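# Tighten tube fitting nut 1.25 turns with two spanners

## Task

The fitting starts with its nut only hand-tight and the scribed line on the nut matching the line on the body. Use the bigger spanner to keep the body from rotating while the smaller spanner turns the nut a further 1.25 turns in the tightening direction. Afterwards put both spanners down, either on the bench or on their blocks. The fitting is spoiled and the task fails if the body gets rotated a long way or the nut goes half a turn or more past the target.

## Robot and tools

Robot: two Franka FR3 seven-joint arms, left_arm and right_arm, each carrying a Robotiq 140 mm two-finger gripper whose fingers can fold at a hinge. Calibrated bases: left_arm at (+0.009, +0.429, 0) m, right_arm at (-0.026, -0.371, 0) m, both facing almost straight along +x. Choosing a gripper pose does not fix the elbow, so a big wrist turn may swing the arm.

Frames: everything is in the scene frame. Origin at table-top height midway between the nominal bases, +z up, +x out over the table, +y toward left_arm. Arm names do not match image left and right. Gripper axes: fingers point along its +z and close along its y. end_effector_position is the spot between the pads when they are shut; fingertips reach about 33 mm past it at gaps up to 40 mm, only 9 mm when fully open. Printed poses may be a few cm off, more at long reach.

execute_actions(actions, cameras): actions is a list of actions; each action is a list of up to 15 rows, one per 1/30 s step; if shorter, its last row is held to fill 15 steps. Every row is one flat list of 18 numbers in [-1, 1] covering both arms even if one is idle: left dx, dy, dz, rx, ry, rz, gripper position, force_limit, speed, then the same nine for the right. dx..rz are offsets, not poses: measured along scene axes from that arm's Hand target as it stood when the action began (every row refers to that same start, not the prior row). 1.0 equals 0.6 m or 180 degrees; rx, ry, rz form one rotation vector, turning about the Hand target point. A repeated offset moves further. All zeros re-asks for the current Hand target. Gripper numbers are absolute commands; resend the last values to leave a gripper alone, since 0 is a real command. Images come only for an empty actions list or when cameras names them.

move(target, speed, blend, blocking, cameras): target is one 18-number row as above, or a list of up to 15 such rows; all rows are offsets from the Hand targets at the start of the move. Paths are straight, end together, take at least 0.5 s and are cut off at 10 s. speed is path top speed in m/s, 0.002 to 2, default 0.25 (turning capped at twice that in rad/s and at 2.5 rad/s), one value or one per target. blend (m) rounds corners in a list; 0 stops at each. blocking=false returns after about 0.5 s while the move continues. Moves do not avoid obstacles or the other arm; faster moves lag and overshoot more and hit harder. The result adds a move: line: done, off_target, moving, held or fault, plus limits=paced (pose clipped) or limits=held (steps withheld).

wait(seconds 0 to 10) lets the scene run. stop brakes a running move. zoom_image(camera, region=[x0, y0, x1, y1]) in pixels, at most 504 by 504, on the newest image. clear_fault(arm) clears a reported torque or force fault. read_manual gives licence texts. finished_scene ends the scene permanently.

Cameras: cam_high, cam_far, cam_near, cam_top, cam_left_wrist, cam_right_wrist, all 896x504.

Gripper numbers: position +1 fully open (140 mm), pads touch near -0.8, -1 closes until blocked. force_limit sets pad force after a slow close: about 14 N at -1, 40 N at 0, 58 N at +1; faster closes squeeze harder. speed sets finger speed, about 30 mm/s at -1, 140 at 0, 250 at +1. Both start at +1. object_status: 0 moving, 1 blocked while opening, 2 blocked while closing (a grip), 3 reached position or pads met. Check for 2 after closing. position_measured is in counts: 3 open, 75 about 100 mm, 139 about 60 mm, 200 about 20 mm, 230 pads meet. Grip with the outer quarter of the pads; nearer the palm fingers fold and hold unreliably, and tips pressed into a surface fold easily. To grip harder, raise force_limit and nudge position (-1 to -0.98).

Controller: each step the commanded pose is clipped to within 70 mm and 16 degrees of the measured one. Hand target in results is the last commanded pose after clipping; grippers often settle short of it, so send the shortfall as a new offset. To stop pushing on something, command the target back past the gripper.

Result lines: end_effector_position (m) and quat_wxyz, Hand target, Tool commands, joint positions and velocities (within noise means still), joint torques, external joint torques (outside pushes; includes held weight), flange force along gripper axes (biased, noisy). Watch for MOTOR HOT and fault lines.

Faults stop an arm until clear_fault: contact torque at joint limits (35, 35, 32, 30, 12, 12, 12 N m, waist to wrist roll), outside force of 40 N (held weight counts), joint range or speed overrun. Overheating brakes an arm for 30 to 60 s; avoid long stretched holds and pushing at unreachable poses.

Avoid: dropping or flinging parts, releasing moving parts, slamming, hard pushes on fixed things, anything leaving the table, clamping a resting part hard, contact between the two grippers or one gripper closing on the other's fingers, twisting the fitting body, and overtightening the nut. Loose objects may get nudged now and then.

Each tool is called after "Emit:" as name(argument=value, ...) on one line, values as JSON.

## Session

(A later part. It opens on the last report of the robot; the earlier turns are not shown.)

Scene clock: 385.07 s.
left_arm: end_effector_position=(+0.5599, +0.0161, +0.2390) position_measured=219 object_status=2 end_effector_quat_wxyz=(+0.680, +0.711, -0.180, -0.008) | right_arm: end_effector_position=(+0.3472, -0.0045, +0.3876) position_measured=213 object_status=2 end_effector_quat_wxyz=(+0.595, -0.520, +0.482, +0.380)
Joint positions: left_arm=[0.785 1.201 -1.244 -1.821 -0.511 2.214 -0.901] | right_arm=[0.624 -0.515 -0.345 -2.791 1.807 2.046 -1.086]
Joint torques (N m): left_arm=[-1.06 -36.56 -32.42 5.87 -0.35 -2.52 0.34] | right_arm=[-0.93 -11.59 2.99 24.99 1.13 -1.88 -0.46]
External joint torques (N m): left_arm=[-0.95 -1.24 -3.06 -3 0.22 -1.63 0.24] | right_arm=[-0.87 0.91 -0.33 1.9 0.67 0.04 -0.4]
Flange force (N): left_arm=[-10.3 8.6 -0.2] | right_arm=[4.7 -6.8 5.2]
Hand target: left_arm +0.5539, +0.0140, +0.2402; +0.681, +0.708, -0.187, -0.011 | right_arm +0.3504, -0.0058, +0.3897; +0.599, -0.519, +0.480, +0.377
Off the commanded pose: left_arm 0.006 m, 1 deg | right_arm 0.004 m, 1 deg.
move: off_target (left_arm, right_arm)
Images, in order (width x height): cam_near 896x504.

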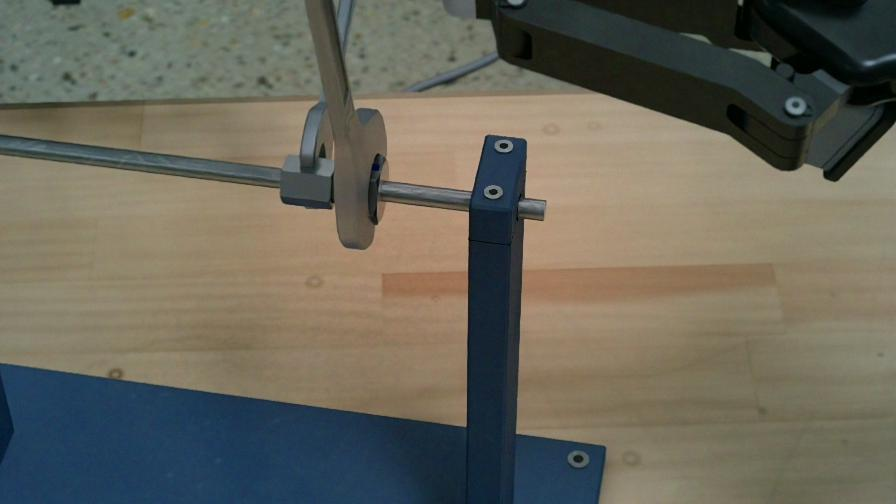

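Emit:
move(target=[[0.01267,-0.00233,0.0033,-0.00081,-0.00437,0,-1,0.8,-1,0,0,0,0,0,0,-1,0.8,-1],[0.003,-0.0005,0.0033,-0.00081,-0.00437,0,-1,0.8,-1,0,0,0,0,0,0,-1,0.8,-1]], speed=0.04, cameras=["cam_near","cam_top","cam_far"])

Emit:
zoom_image(camera="cam_near", region=[260, 100, 360, 220])

Emit:
zoom_image(camera="cam_top", region=[434, 244, 490, 310])

Scene clock: 387.20 s.
left_arm: end_effector_position=(+0.5597, +0.0152, +0.2402) position_measured=219 object_status=2 end_effector_quat_wxyz=(+0.679, +0.710, -0.185, -0.005) | right_arm: end_effector_position=(+0.3472, -0.0045, +0.3876) position_measured=213 object_status=2 end_effector_quat_wxyz=(+0.595, -0.520, +0.482, +0.380)
Joint positions: left_arm=[0.784 1.205 -1.249 -1.818 -0.499 2.213 -0.901] | right_arm=[0.624 -0.515 -0.345 -2.791 1.807 2.046 -1.086]
Joint torques (N m): left_arm=[-0.35 -36.89 -32.83 6.14 -0.52 -2.13 0.52] | right_arm=[-0.93 -11.56 2.95 24.96 1.11 -1.88 -0.44]
External joint torques (N m): left_arm=[-0.3 -1.56 -3.39 -2.66 0.05 -1.26 0.42] | right_arm=[-0.92 0.95 -0.42 1.92 0.66 0.04 -0.39]
Flange force (N): left_arm=[-11.6 10.0 -0.4] | right_arm=[4.9 -7.1 5.1]
Hand target: left_arm +0.5557, +0.0137, +0.2422; +0.680, +0.707, -0.191, -0.006 | right_arm +0.3504, -0.0058, +0.3897; +0.599, -0.519, +0.480, +0.377
Off the commanded pose: left_arm 0.005 m, 1 deg | right_arm 0.004 m, 1 deg.
move: off_target (left_arm, right_arm)
Images, in order (width x height): cam_far 896x504, cam_near 896x504, cam_top 896x504.

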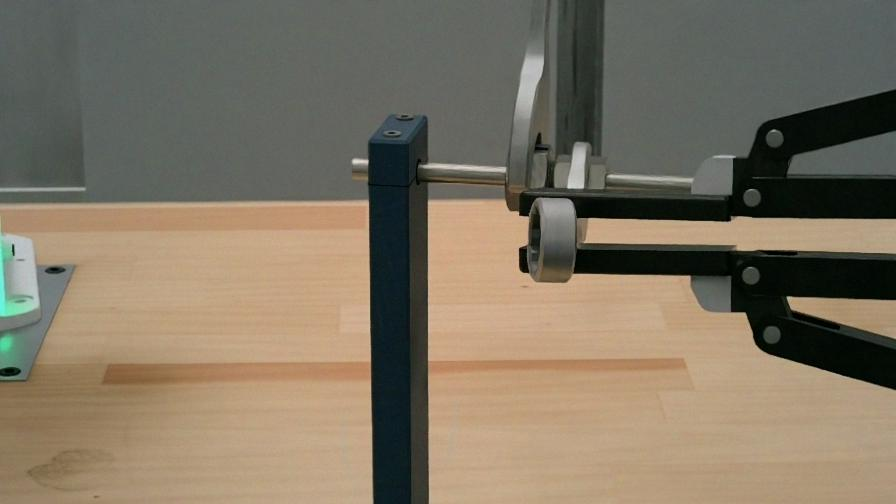

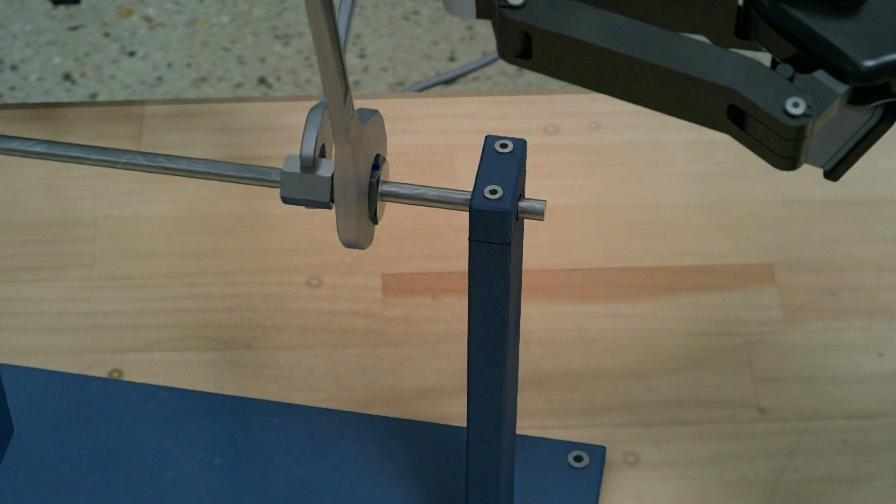

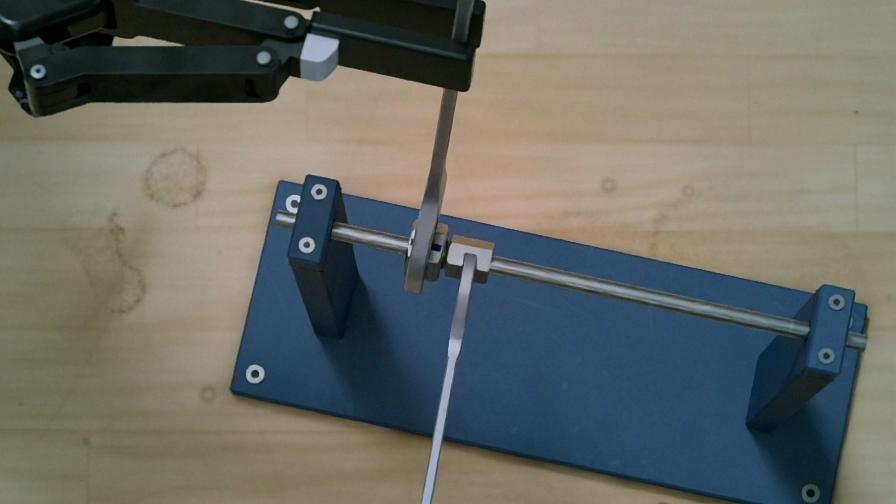

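Scaled by 4.200 from the camera's 896x504 image, which has a finer 1280x720 frame.

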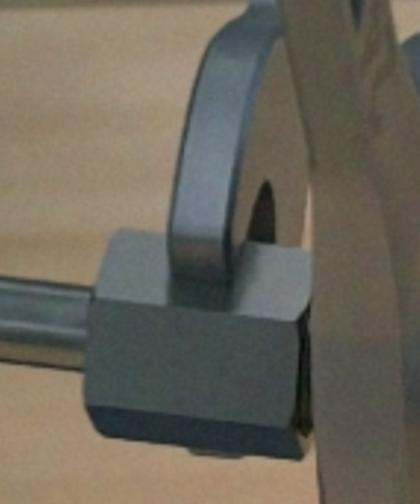

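Scaled by 7.636 from the camera's 896x504 image, which has a finer 1280x720 frame.

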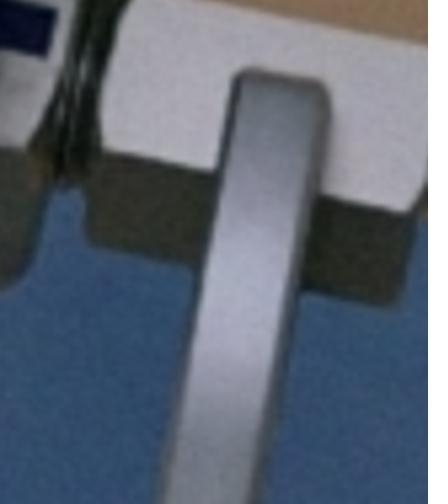

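Emit:
move(target=[[0.0131,-0.0035,0,0,0,0,-1,0.8,-1,0,0,0,0,0,0,-1,0.8,-1]], speed=0.04, cameras=["cam_near","cam_top","cam_far"])

Emit:
zoom_image(camera="cam_near", region=[260, 100, 360, 220])

Emit:
zoom_image(camera="cam_top", region=[434, 244, 490, 310])

Emit:
zoom_image(camera="cam_far", region=[530, 120, 630, 220])

Scene clock: 392.00 s.
left_arm: end_effector_position=(+0.5593, +0.0106, +0.2410) position_measured=219 object_status=2 end_effector_quat_wxyz=(+0.680, +0.707, -0.194, -0.009) | right_arm: end_effector_position=(+0.3472, -0.0045, +0.3876) position_measured=213 object_status=2 end_effector_quat_wxyz=(+0.595, -0.520, +0.482, +0.380)
Joint positions: left_arm=[0.762 1.211 -1.243 -1.791 -0.492 2.192 -0.901] | right_arm=[0.624 -0.515 -0.345 -2.791 1.807 2.046 -1.086]
Joint torques (N m): left_arm=[0.03 -37.59 -32.38 11.97 -1.55 -0.03 0.1] | right_arm=[-0.89 -11.64 2.99 25.01 1.12 -1.87 -0.45]
External joint torques (N m): left_arm=[0.03 -1.7 -3.04 3.13 -0.91 0.82 0] | right_arm=[-0.88 0.86 -0.4 1.97 0.68 0.05 -0.39]
Flange force (N): left_arm=[8.7 3.0 0.8] | right_arm=[4.6 -6.9 5.1]
Hand target: left_arm +0.5636, +0.0116, +0.2422; +0.680, +0.707, -0.191, -0.006 | right_arm +0.3504, -0.0058, +0.3897; +0.599, -0.519, +0.480, +0.377
Off the commanded pose: left_arm 0.005 m, 1 deg | right_arm 0.004 m, 1 deg.
move: off_target (left_arm, right_arm)
Images, in order (width x height): cam_far 896x504, cam_near 896x504, cam_top 896x504.

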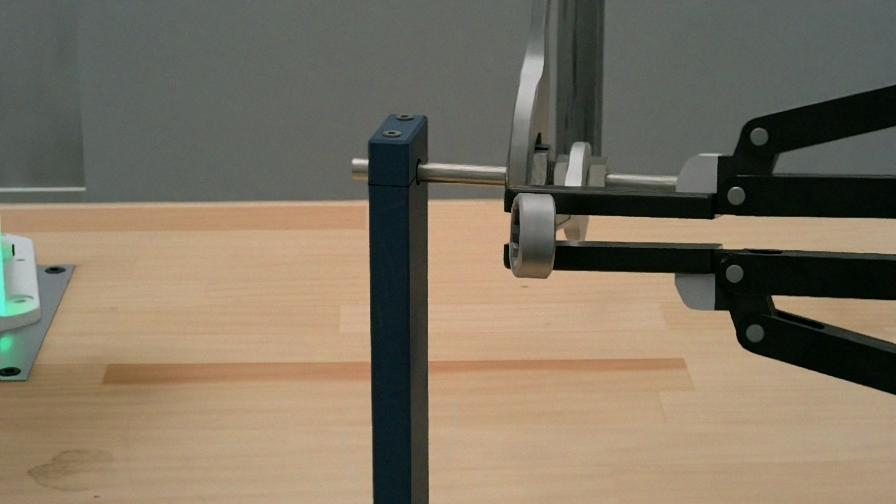

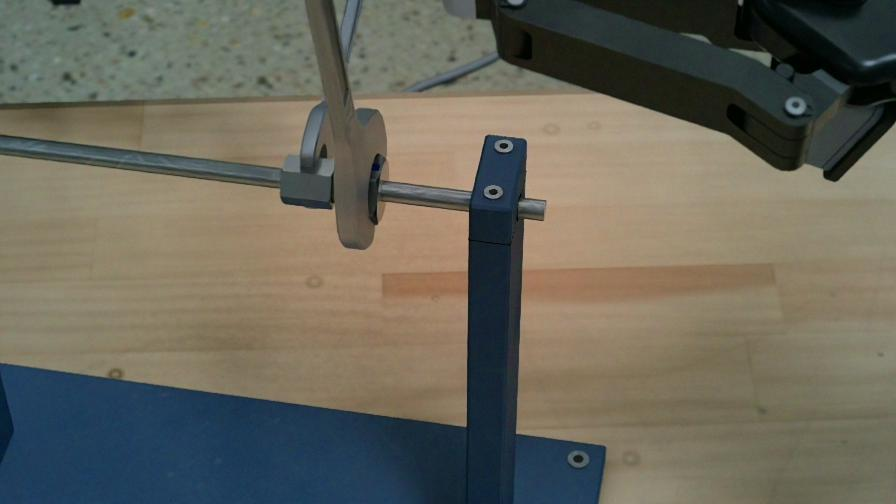

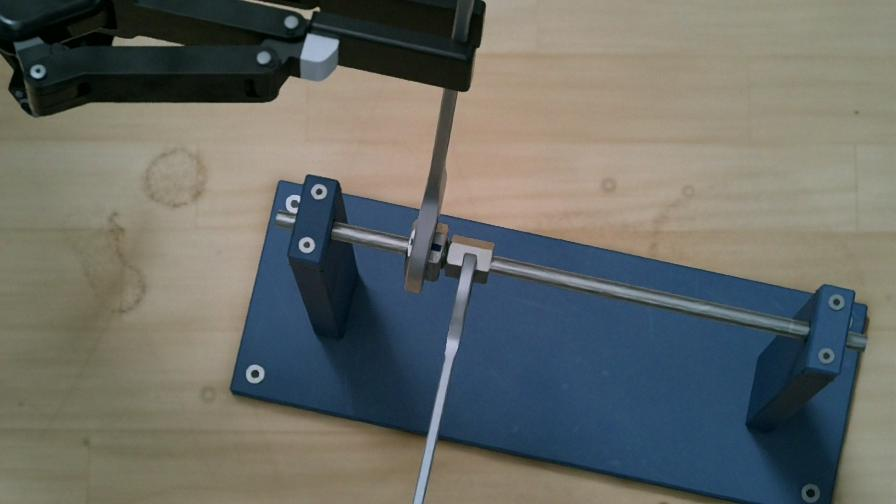

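Scaled by 4.200 from the camera's 896x504 image, which has a finer 1280x720 frame.

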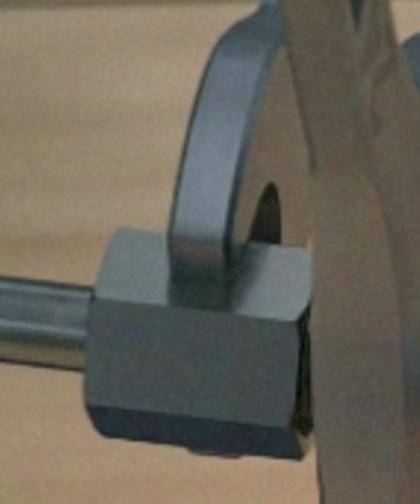

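Scaled by 7.636 from the camera's 896x504 image, which has a finer 1280x720 frame.

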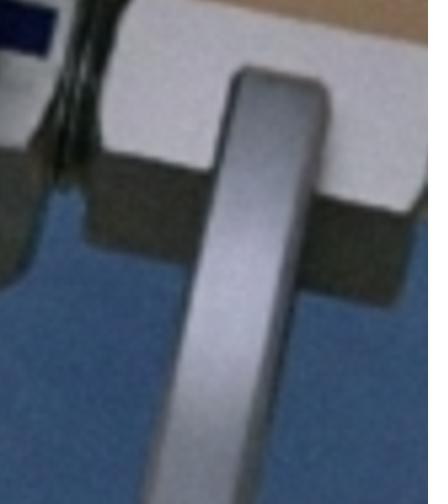

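Scaled by 5.040 from the camera's 896x504 image, which has a finer 1280x720 frame.

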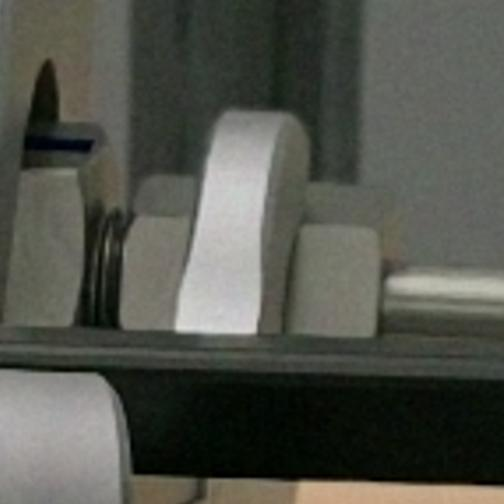

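Emit:
move(target=[[0.004,0.001,-0.001,0.0015,0.0082,0,-1,0.8,-1,0,0,0,0,0,0,-1,0.8,-1],[0.005,0.001,-0.001,-0.001,-0.0055,0,-1,0.8,-1,0,0,0,0,0,0,-1,0.8,-1],[0.005,0.001,-0.001,0,0,0,-1,0.8,-1,0,0,0,0,0,0,-1,0.8,-1]], speed=0.05, cameras=["cam_near","cam_top","cam_far"])

Emit:
zoom_image(camera="cam_near", region=[260, 100, 360, 220])

Emit:
zoom_image(camera="cam_top", region=[434, 244, 490, 310])

Scene clock: 394.87 s.
left_arm: end_effector_position=(+0.5661, +0.0126, +0.2411) position_measured=219 object_status=2 end_effector_quat_wxyz=(+0.680, +0.707, -0.193, -0.004) | right_arm: end_effector_position=(+0.3472, -0.0045, +0.3876) position_measured=213 object_status=2 end_effector_quat_wxyz=(+0.595, -0.520, +0.482, +0.380)
Joint positions: left_arm=[0.756 1.211 -1.239 -1.774 -0.493 2.188 -0.898] | right_arm=[0.624 -0.515 -0.345 -2.791 1.807 2.046 -1.086]
Joint torques (N m): left_arm=[-0.78 -37.9 -31.25 9.23 -1.02 -1.1 -0.04] | right_arm=[-0.91 -11.6 2.97 25.01 1.13 -1.87 -0.45]
External joint torques (N m): left_arm=[-0.83 -1.54 -1.95 0.23 -0.38 -0.27 -0.15] | right_arm=[-0.88 0.87 -0.38 1.98 0.68 0.04 -0.39]
Flange force (N): left_arm=[1.4 4.0 0.7] | right_arm=[4.6 -7.0 5.2]
Hand target: left_arm +0.5666, +0.0122, +0.2416; +0.680, +0.707, -0.191, -0.006 | right_arm +0.3504, -0.0058, +0.3897; +0.599, -0.519, +0.480, +0.377
Off the commanded pose: left_arm 0.001 m, 0 deg | right_arm 0.004 m, 1 deg.
move: off_target (right_arm)
Images, in order (width x height): cam_far 896x504, cam_near 896x504, cam_top 896x504.

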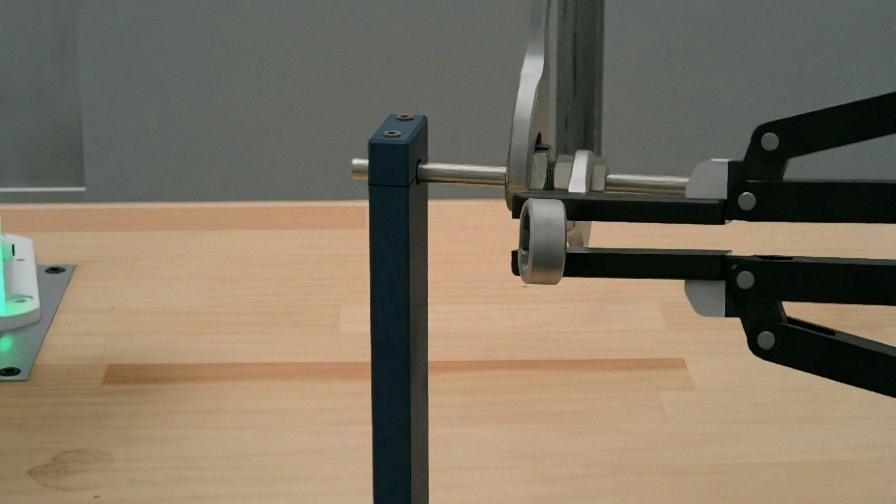

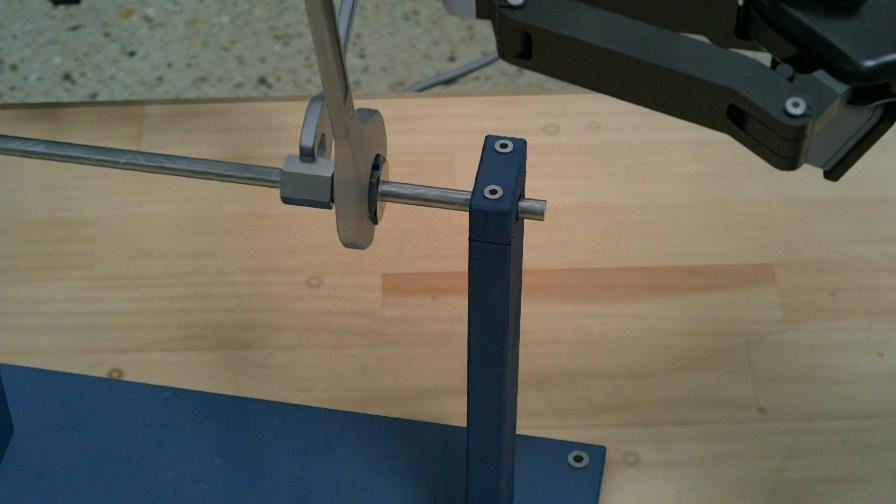

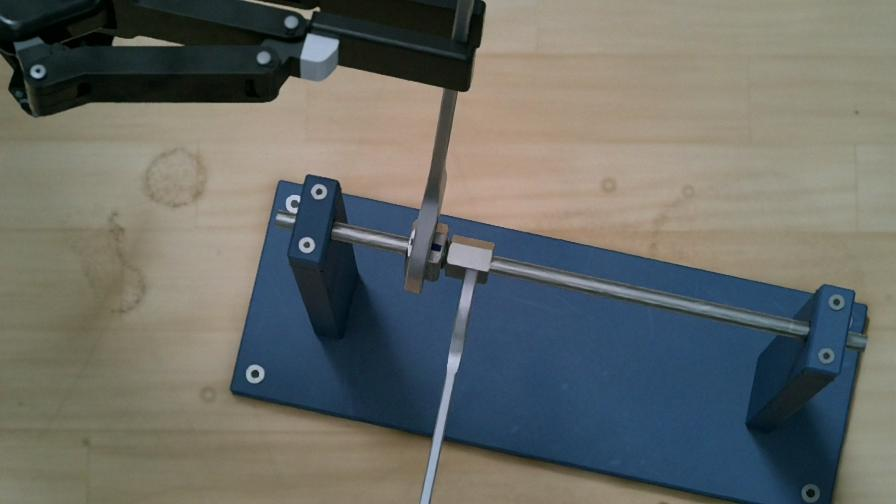

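Scaled by 4.200 from the camera's 896x504 image, which has a finer 1280x720 frame.

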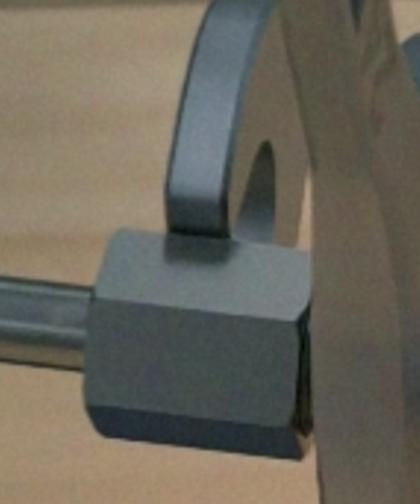

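Scaled by 7.636 from the camera's 896x504 image, which has a finer 1280x720 frame.

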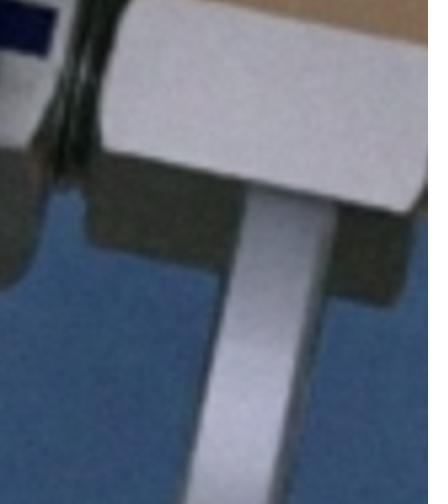

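Emit:
zoom_image(camera="cam_top", region=[440, 262, 484, 312])

Emit:
zoom_image(camera="cam_far", region=[530, 120, 630, 220])

Scaled by 10.080 from the camera's 896x504 image, which has a finer 1280x720 frame.

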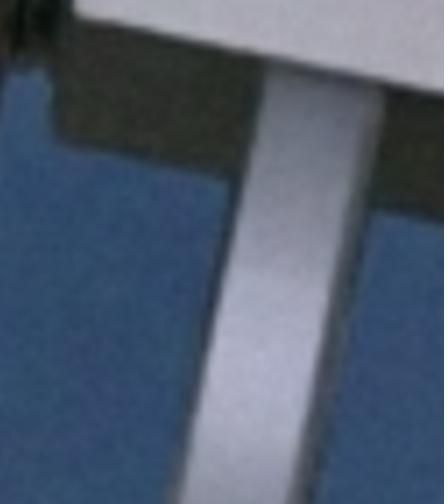

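Scaled by 5.040 from the camera's 896x504 image, which has a finer 1280x720 frame.

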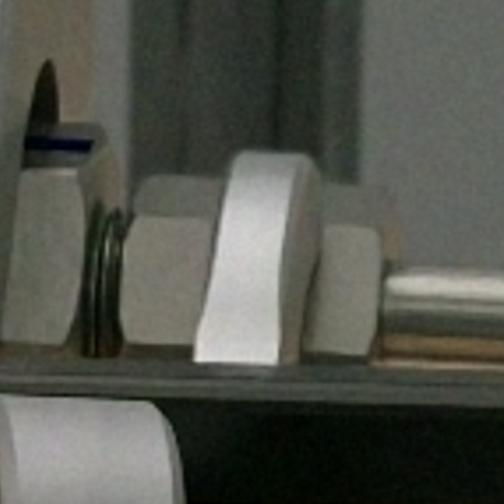

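Emit:
move(target=[[0,-0.001,-0.0012,0.0005,0.0025,0,-1,0.8,-1,0,0,0,0,0,0,-1,0.8,-1],[-0.0074,0.0004,-0.0012,0.0005,0.0025,0,-1,0.8,-1,0,0,0,0,0,0,-1,0.8,-1]], speed=0.04, cameras=["cam_near","cam_top","cam_far"])

Emit:
zoom_image(camera="cam_near", region=[260, 100, 360, 220])

Emit:
zoom_image(camera="cam_top", region=[434, 244, 490, 310])

Scene clock: 399.63 s.
left_arm: end_effector_position=(+0.5666, +0.0143, +0.2392) position_measured=219 object_status=2 end_effector_quat_wxyz=(+0.680, +0.709, -0.187, -0.004) | right_arm: end_effector_position=(+0.3472, -0.0045, +0.3876) position_measured=213 object_status=2 end_effector_quat_wxyz=(+0.595, -0.520, +0.482, +0.380)
Joint positions: left_arm=[0.765 1.211 -1.239 -1.786 -0.498 2.2 -0.899] | right_arm=[0.624 -0.515 -0.345 -2.791 1.807 2.046 -1.086]
Joint torques (N m): left_arm=[-1.27 -37.56 -32.14 6.58 -0.65 -2.07 -0.06] | right_arm=[-0.91 -11.61 2.98 25 1.12 -1.87 -0.45]
External joint torques (N m): left_arm=[-1.32 -1.42 -2.78 -2.39 -0.04 -1.22 -0.17] | right_arm=[-0.86 0.85 -0.36 1.91 0.66 0.04 -0.4]
Flange force (N): left_arm=[-7.0 7.9 0.8] | right_arm=[4.5 -6.7 5.0]
Hand target: left_arm +0.5622, +0.0124, +0.2409; +0.681, +0.708, -0.189, -0.008 | right_arm +0.3504, -0.0058, +0.3897; +0.599, -0.519, +0.480, +0.377
Off the commanded pose: left_arm 0.005 m, 1 deg | right_arm 0.004 m, 1 deg.
move: off_target (left_arm, right_arm)
Images, in order (width x height): cam_far 896x504, cam_near 896x504, cam_top 896x504.

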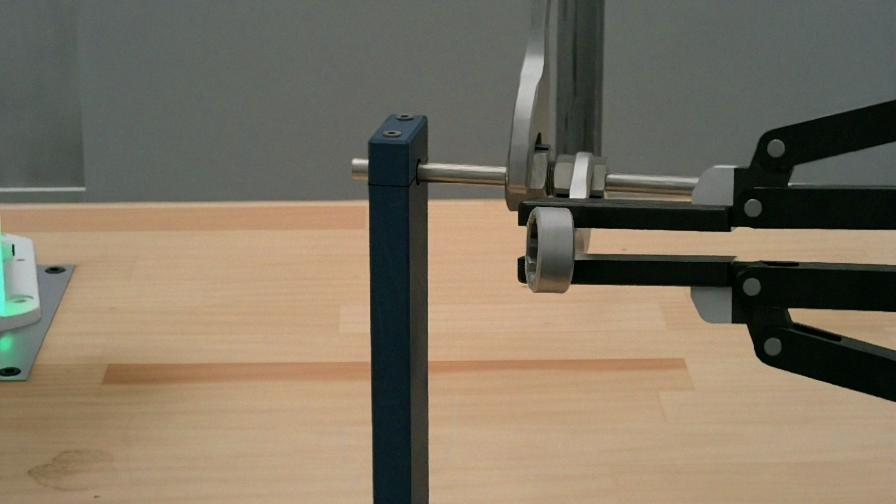

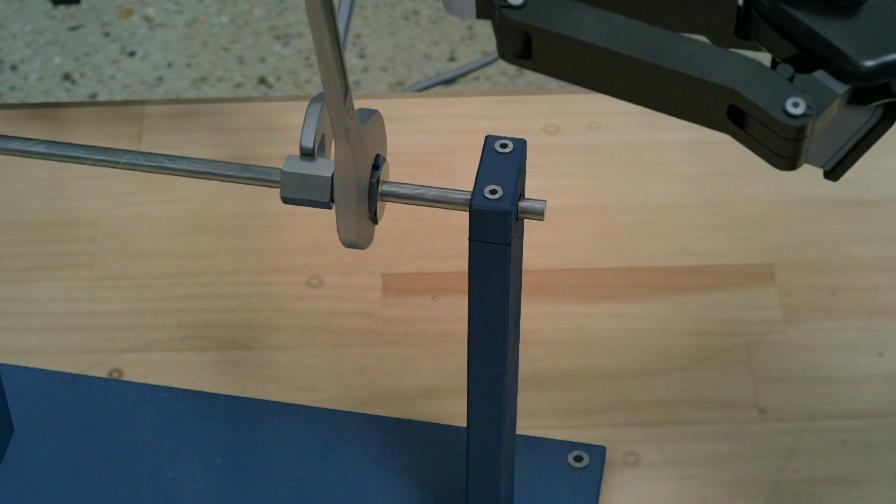

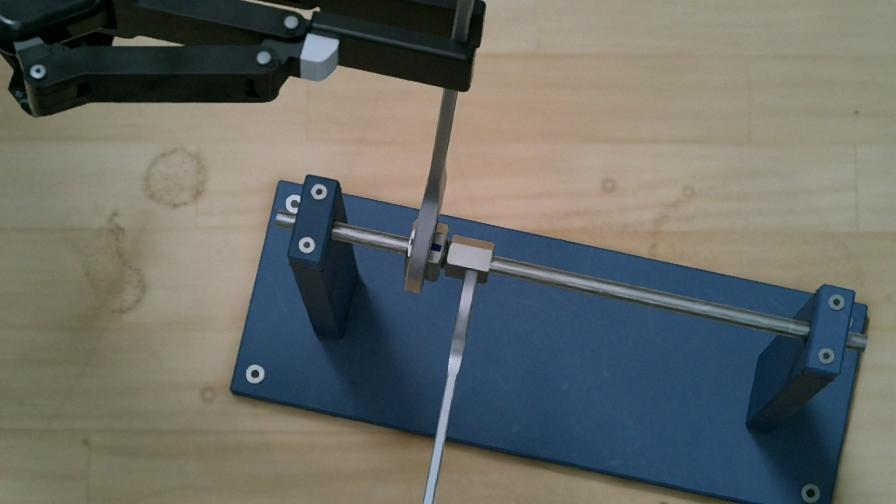

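Scaled by 4.200 from the camera's 896x504 image, which has a finer 1280x720 frame.

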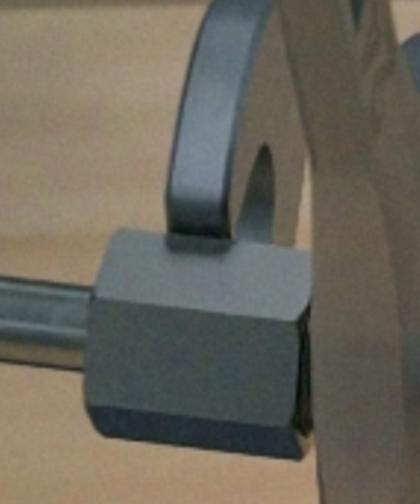

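Scaled by 7.636 from the camera's 896x504 image, which has a finer 1280x720 frame.

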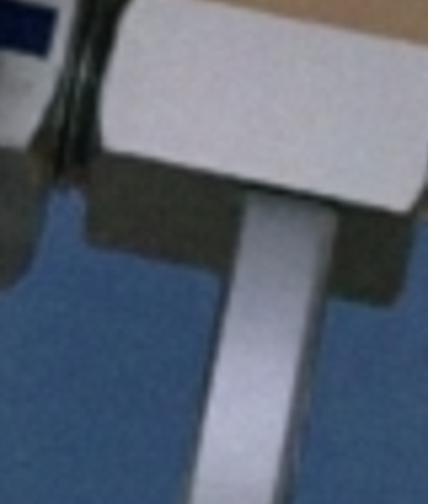

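Emit:
move(target=[0.0082,-0.0025,0.002,0.0003,0.00164,0,-1,0.8,-1,0,0,0,0,0,0,-1,0.8,-1], speed=0.04, cameras=["cam_near","cam_top","cam_far"])

Emit:
zoom_image(camera="cam_near", region=[260, 100, 360, 220])

Emit:
zoom_image(camera="cam_top", region=[434, 244, 490, 310])

Emit:
zoom_image(camera="cam_far", region=[530, 120, 630, 220])

Scene clock: 401.23 s.
left_arm: end_effector_position=(+0.5685, +0.0114, +0.2406) position_measured=219 object_status=2 end_effector_quat_wxyz=(+0.680, +0.709, -0.189, -0.005) | right_arm: end_effector_position=(+0.3472, -0.0045, +0.3876) position_measured=213 object_status=2 end_effector_quat_wxyz=(+0.595, -0.520, +0.482, +0.380)
Joint positions: left_arm=[0.751 1.211 -1.236 -1.769 -0.498 2.192 -0.904] | right_arm=[0.624 -0.515 -0.345 -2.791 1.807 2.046 -1.086]
Joint velocities: left_arm=[-0.001 0.001 0.003 0.003 0.001 -0.005 -0.006] | right_arm=[within noise]
Joint torques (N m): left_arm=[-1.21 -38.1 -31.38 9.26 -1.06 -1.39 -0.3] | right_arm=[-0.87 -11.58 3.02 24.94 1.11 -1.88 -0.43]
External joint torques (N m): left_arm=[-1.25 -1.62 -2.11 0.25 -0.42 -0.55 -0.41] | right_arm=[-0.89 0.82 -0.38 1.93 0.67 0.04 -0.38]
Flange force (N): left_arm=[3.1 3.9 0.8] | right_arm=[4.4 -6.7 4.9]
Hand target: left_arm +0.5671, +0.0109, +0.2421; +0.681, +0.708, -0.187, -0.010 | right_arm +0.3504, -0.0058, +0.3897; +0.599, -0.519, +0.480, +0.377
Off the commanded pose: left_arm 0.002 m, 1 deg | right_arm 0.004 m, 1 deg.
move: off_target (right_arm)
Images, in order (width x height): cam_far 896x504, cam_near 896x504, cam_top 896x504.

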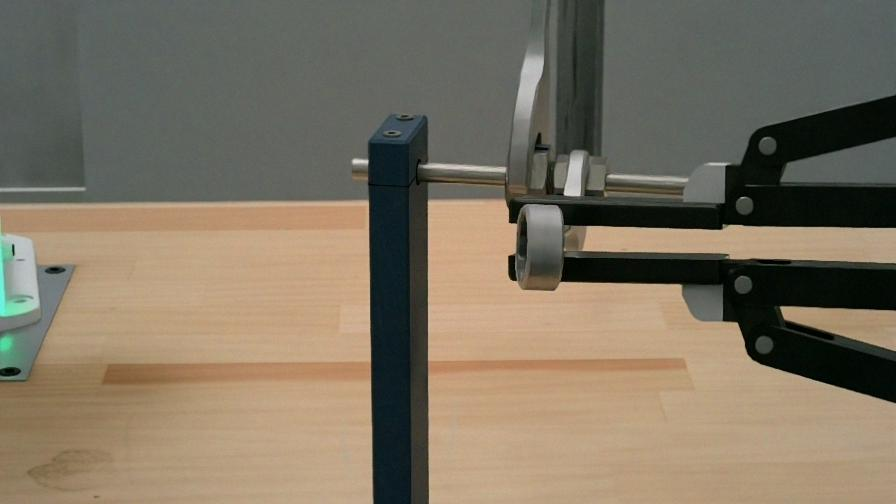

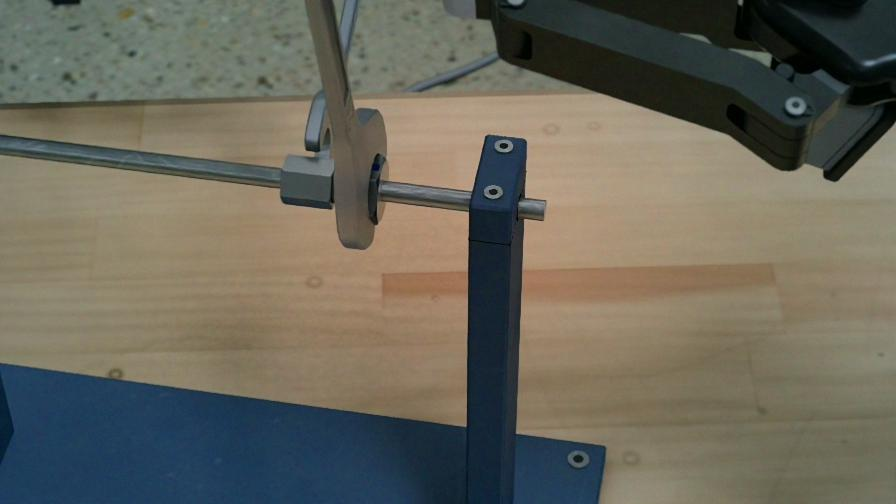

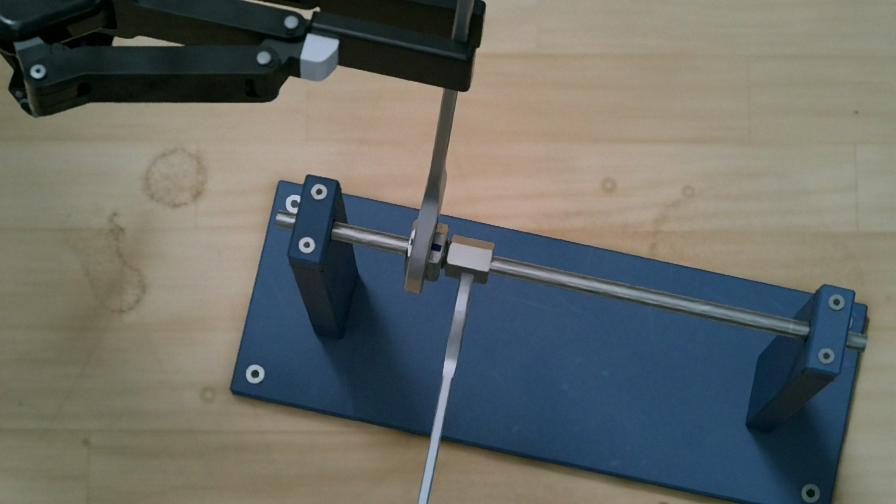

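Scaled by 4.200 from the camera's 896x504 image, which has a finer 1280x720 frame.

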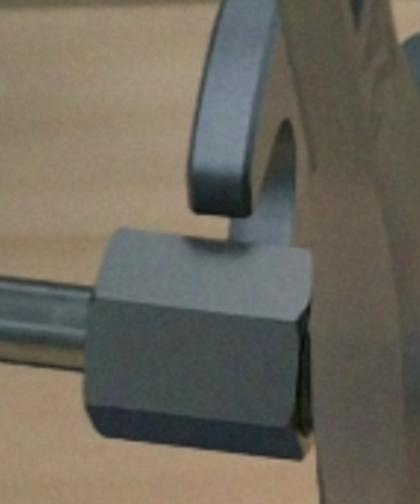

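Scaled by 7.636 from the camera's 896x504 image, which has a finer 1280x720 frame.

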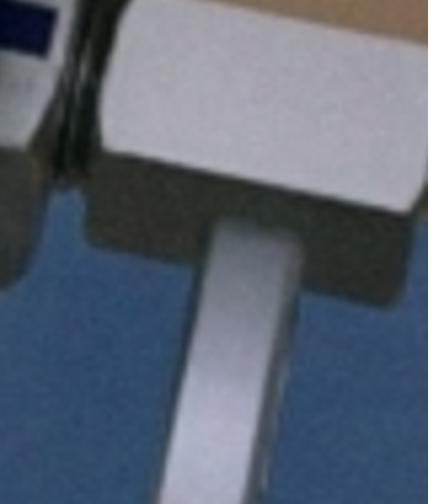

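Scaled by 5.040 from the camera's 896x504 image, which has a finer 1280x720 frame.

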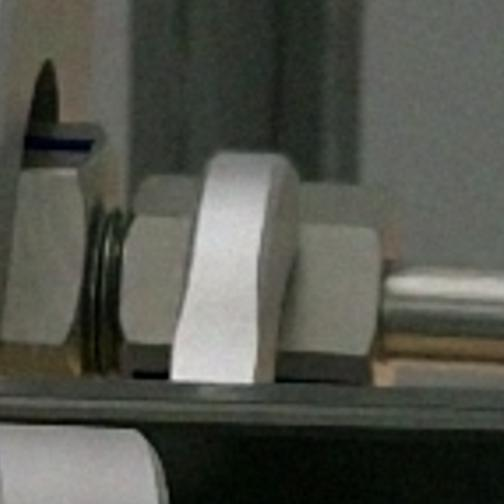

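Emit:
move(target=[-0.0041,0.0014,0,0,0,0,-1,0.8,-1,0,0,0,0,0,0,-1,0.8,-1], speed=0.04, cameras=["cam_near","cam_top","cam_far"])

Emit:
zoom_image(camera="cam_near", region=[260, 100, 360, 220])

Emit:
zoom_image(camera="cam_top", region=[434, 244, 490, 310])

Emit:
zoom_image(camera="cam_far", region=[530, 120, 630, 220])

Scene clock: 403.20 s.
left_arm: end_effector_position=(+0.5658, +0.0123, +0.2398) position_measured=219 object_status=2 end_effector_quat_wxyz=(+0.680, +0.708, -0.188, -0.008) | right_arm: end_effector_position=(+0.3472, -0.0045, +0.3876) position_measured=213 object_status=2 end_effector_quat_wxyz=(+0.595, -0.520, +0.482, +0.380)
Joint positions: left_arm=[0.757 1.211 -1.237 -1.777 -0.498 2.191 -0.906] | right_arm=[0.624 -0.515 -0.345 -2.791 1.807 2.046 -1.086]
Joint torques (N m): left_arm=[-0.48 -38.08 -31.8 7.68 -1 -1.44 -0.17] | right_arm=[-0.88 -11.6 3 25 1.12 -1.88 -0.45]
External joint torques (N m): left_arm=[-0.48 -1.78 -2.54 -1.29 -0.36 -0.59 -0.27] | right_arm=[-0.84 0.85 -0.35 1.98 0.67 0.04 -0.4]
Flange force (N): left_arm=[-5.7 7.9 0.4] | right_arm=[4.6 -6.9 5.2]
Hand target: left_arm +0.5646, +0.0118, +0.2421; +0.681, +0.708, -0.187, -0.010 | right_arm +0.3504, -0.0058, +0.3897; +0.599, -0.519, +0.480, +0.377
Off the commanded pose: left_arm 0.003 m, 0 deg | right_arm 0.004 m, 1 deg.
move: off_target (right_arm)
Images, in order (width x height): cam_far 896x504, cam_near 896x504, cam_top 896x504.

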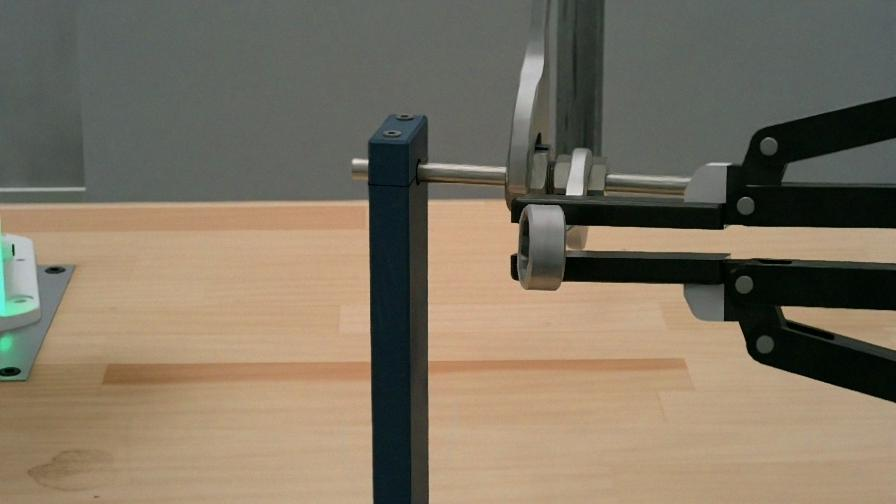

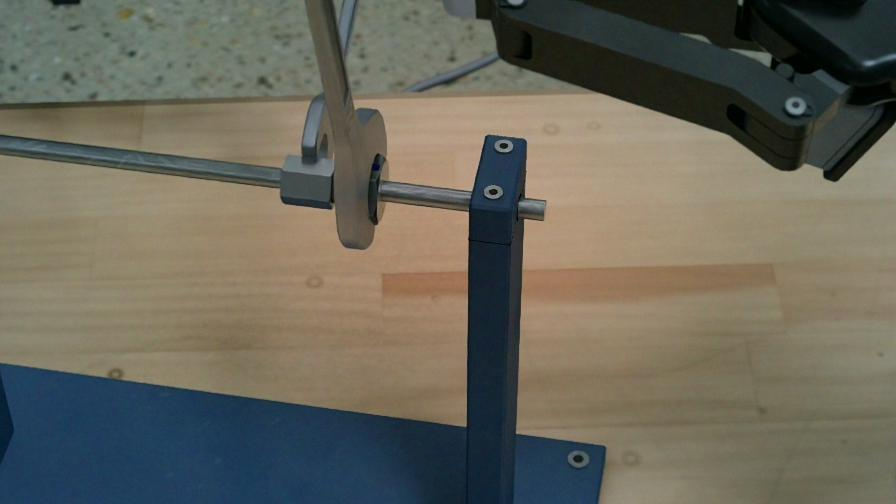

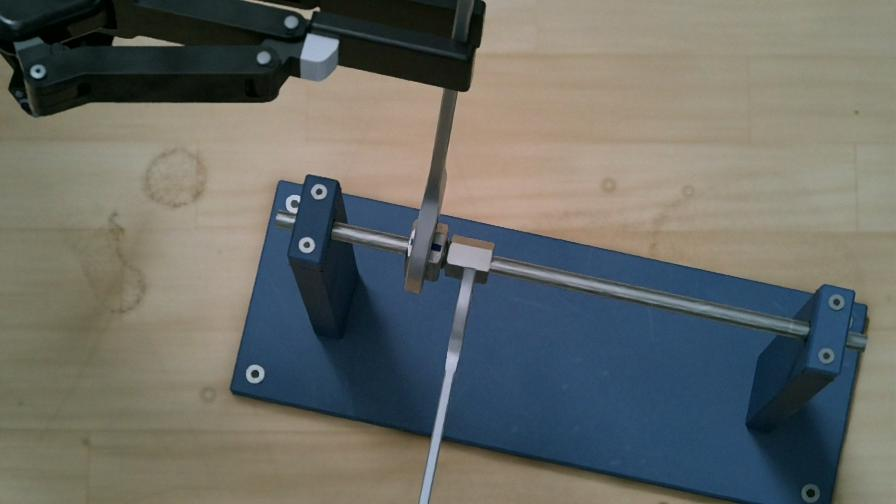

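Scaled by 4.200 from the camera's 896x504 image, which has a finer 1280x720 frame.

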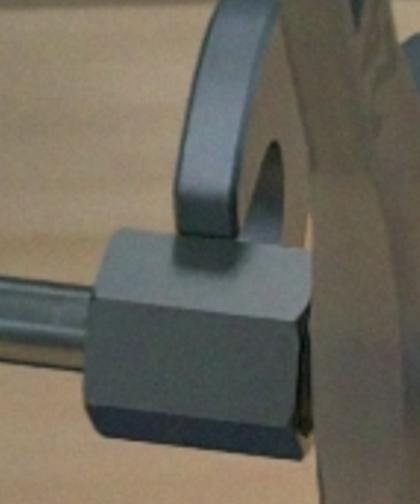

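Scaled by 7.636 from the camera's 896x504 image, which has a finer 1280x720 frame.

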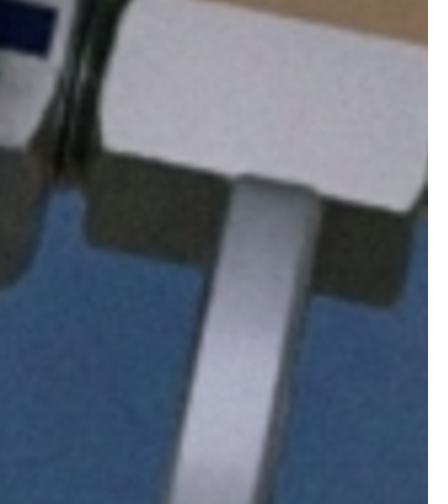

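Scaled by 5.040 from the camera's 896x504 image, which has a finer 1280x720 frame.

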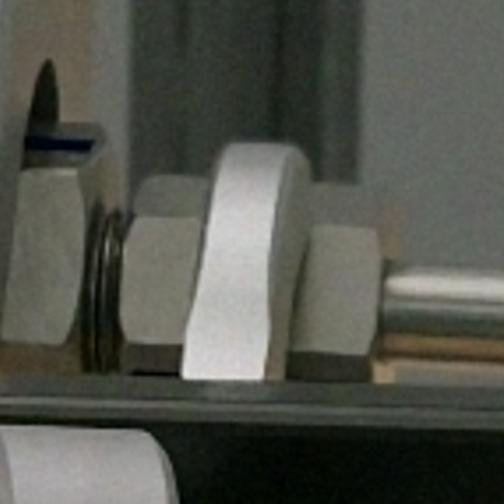

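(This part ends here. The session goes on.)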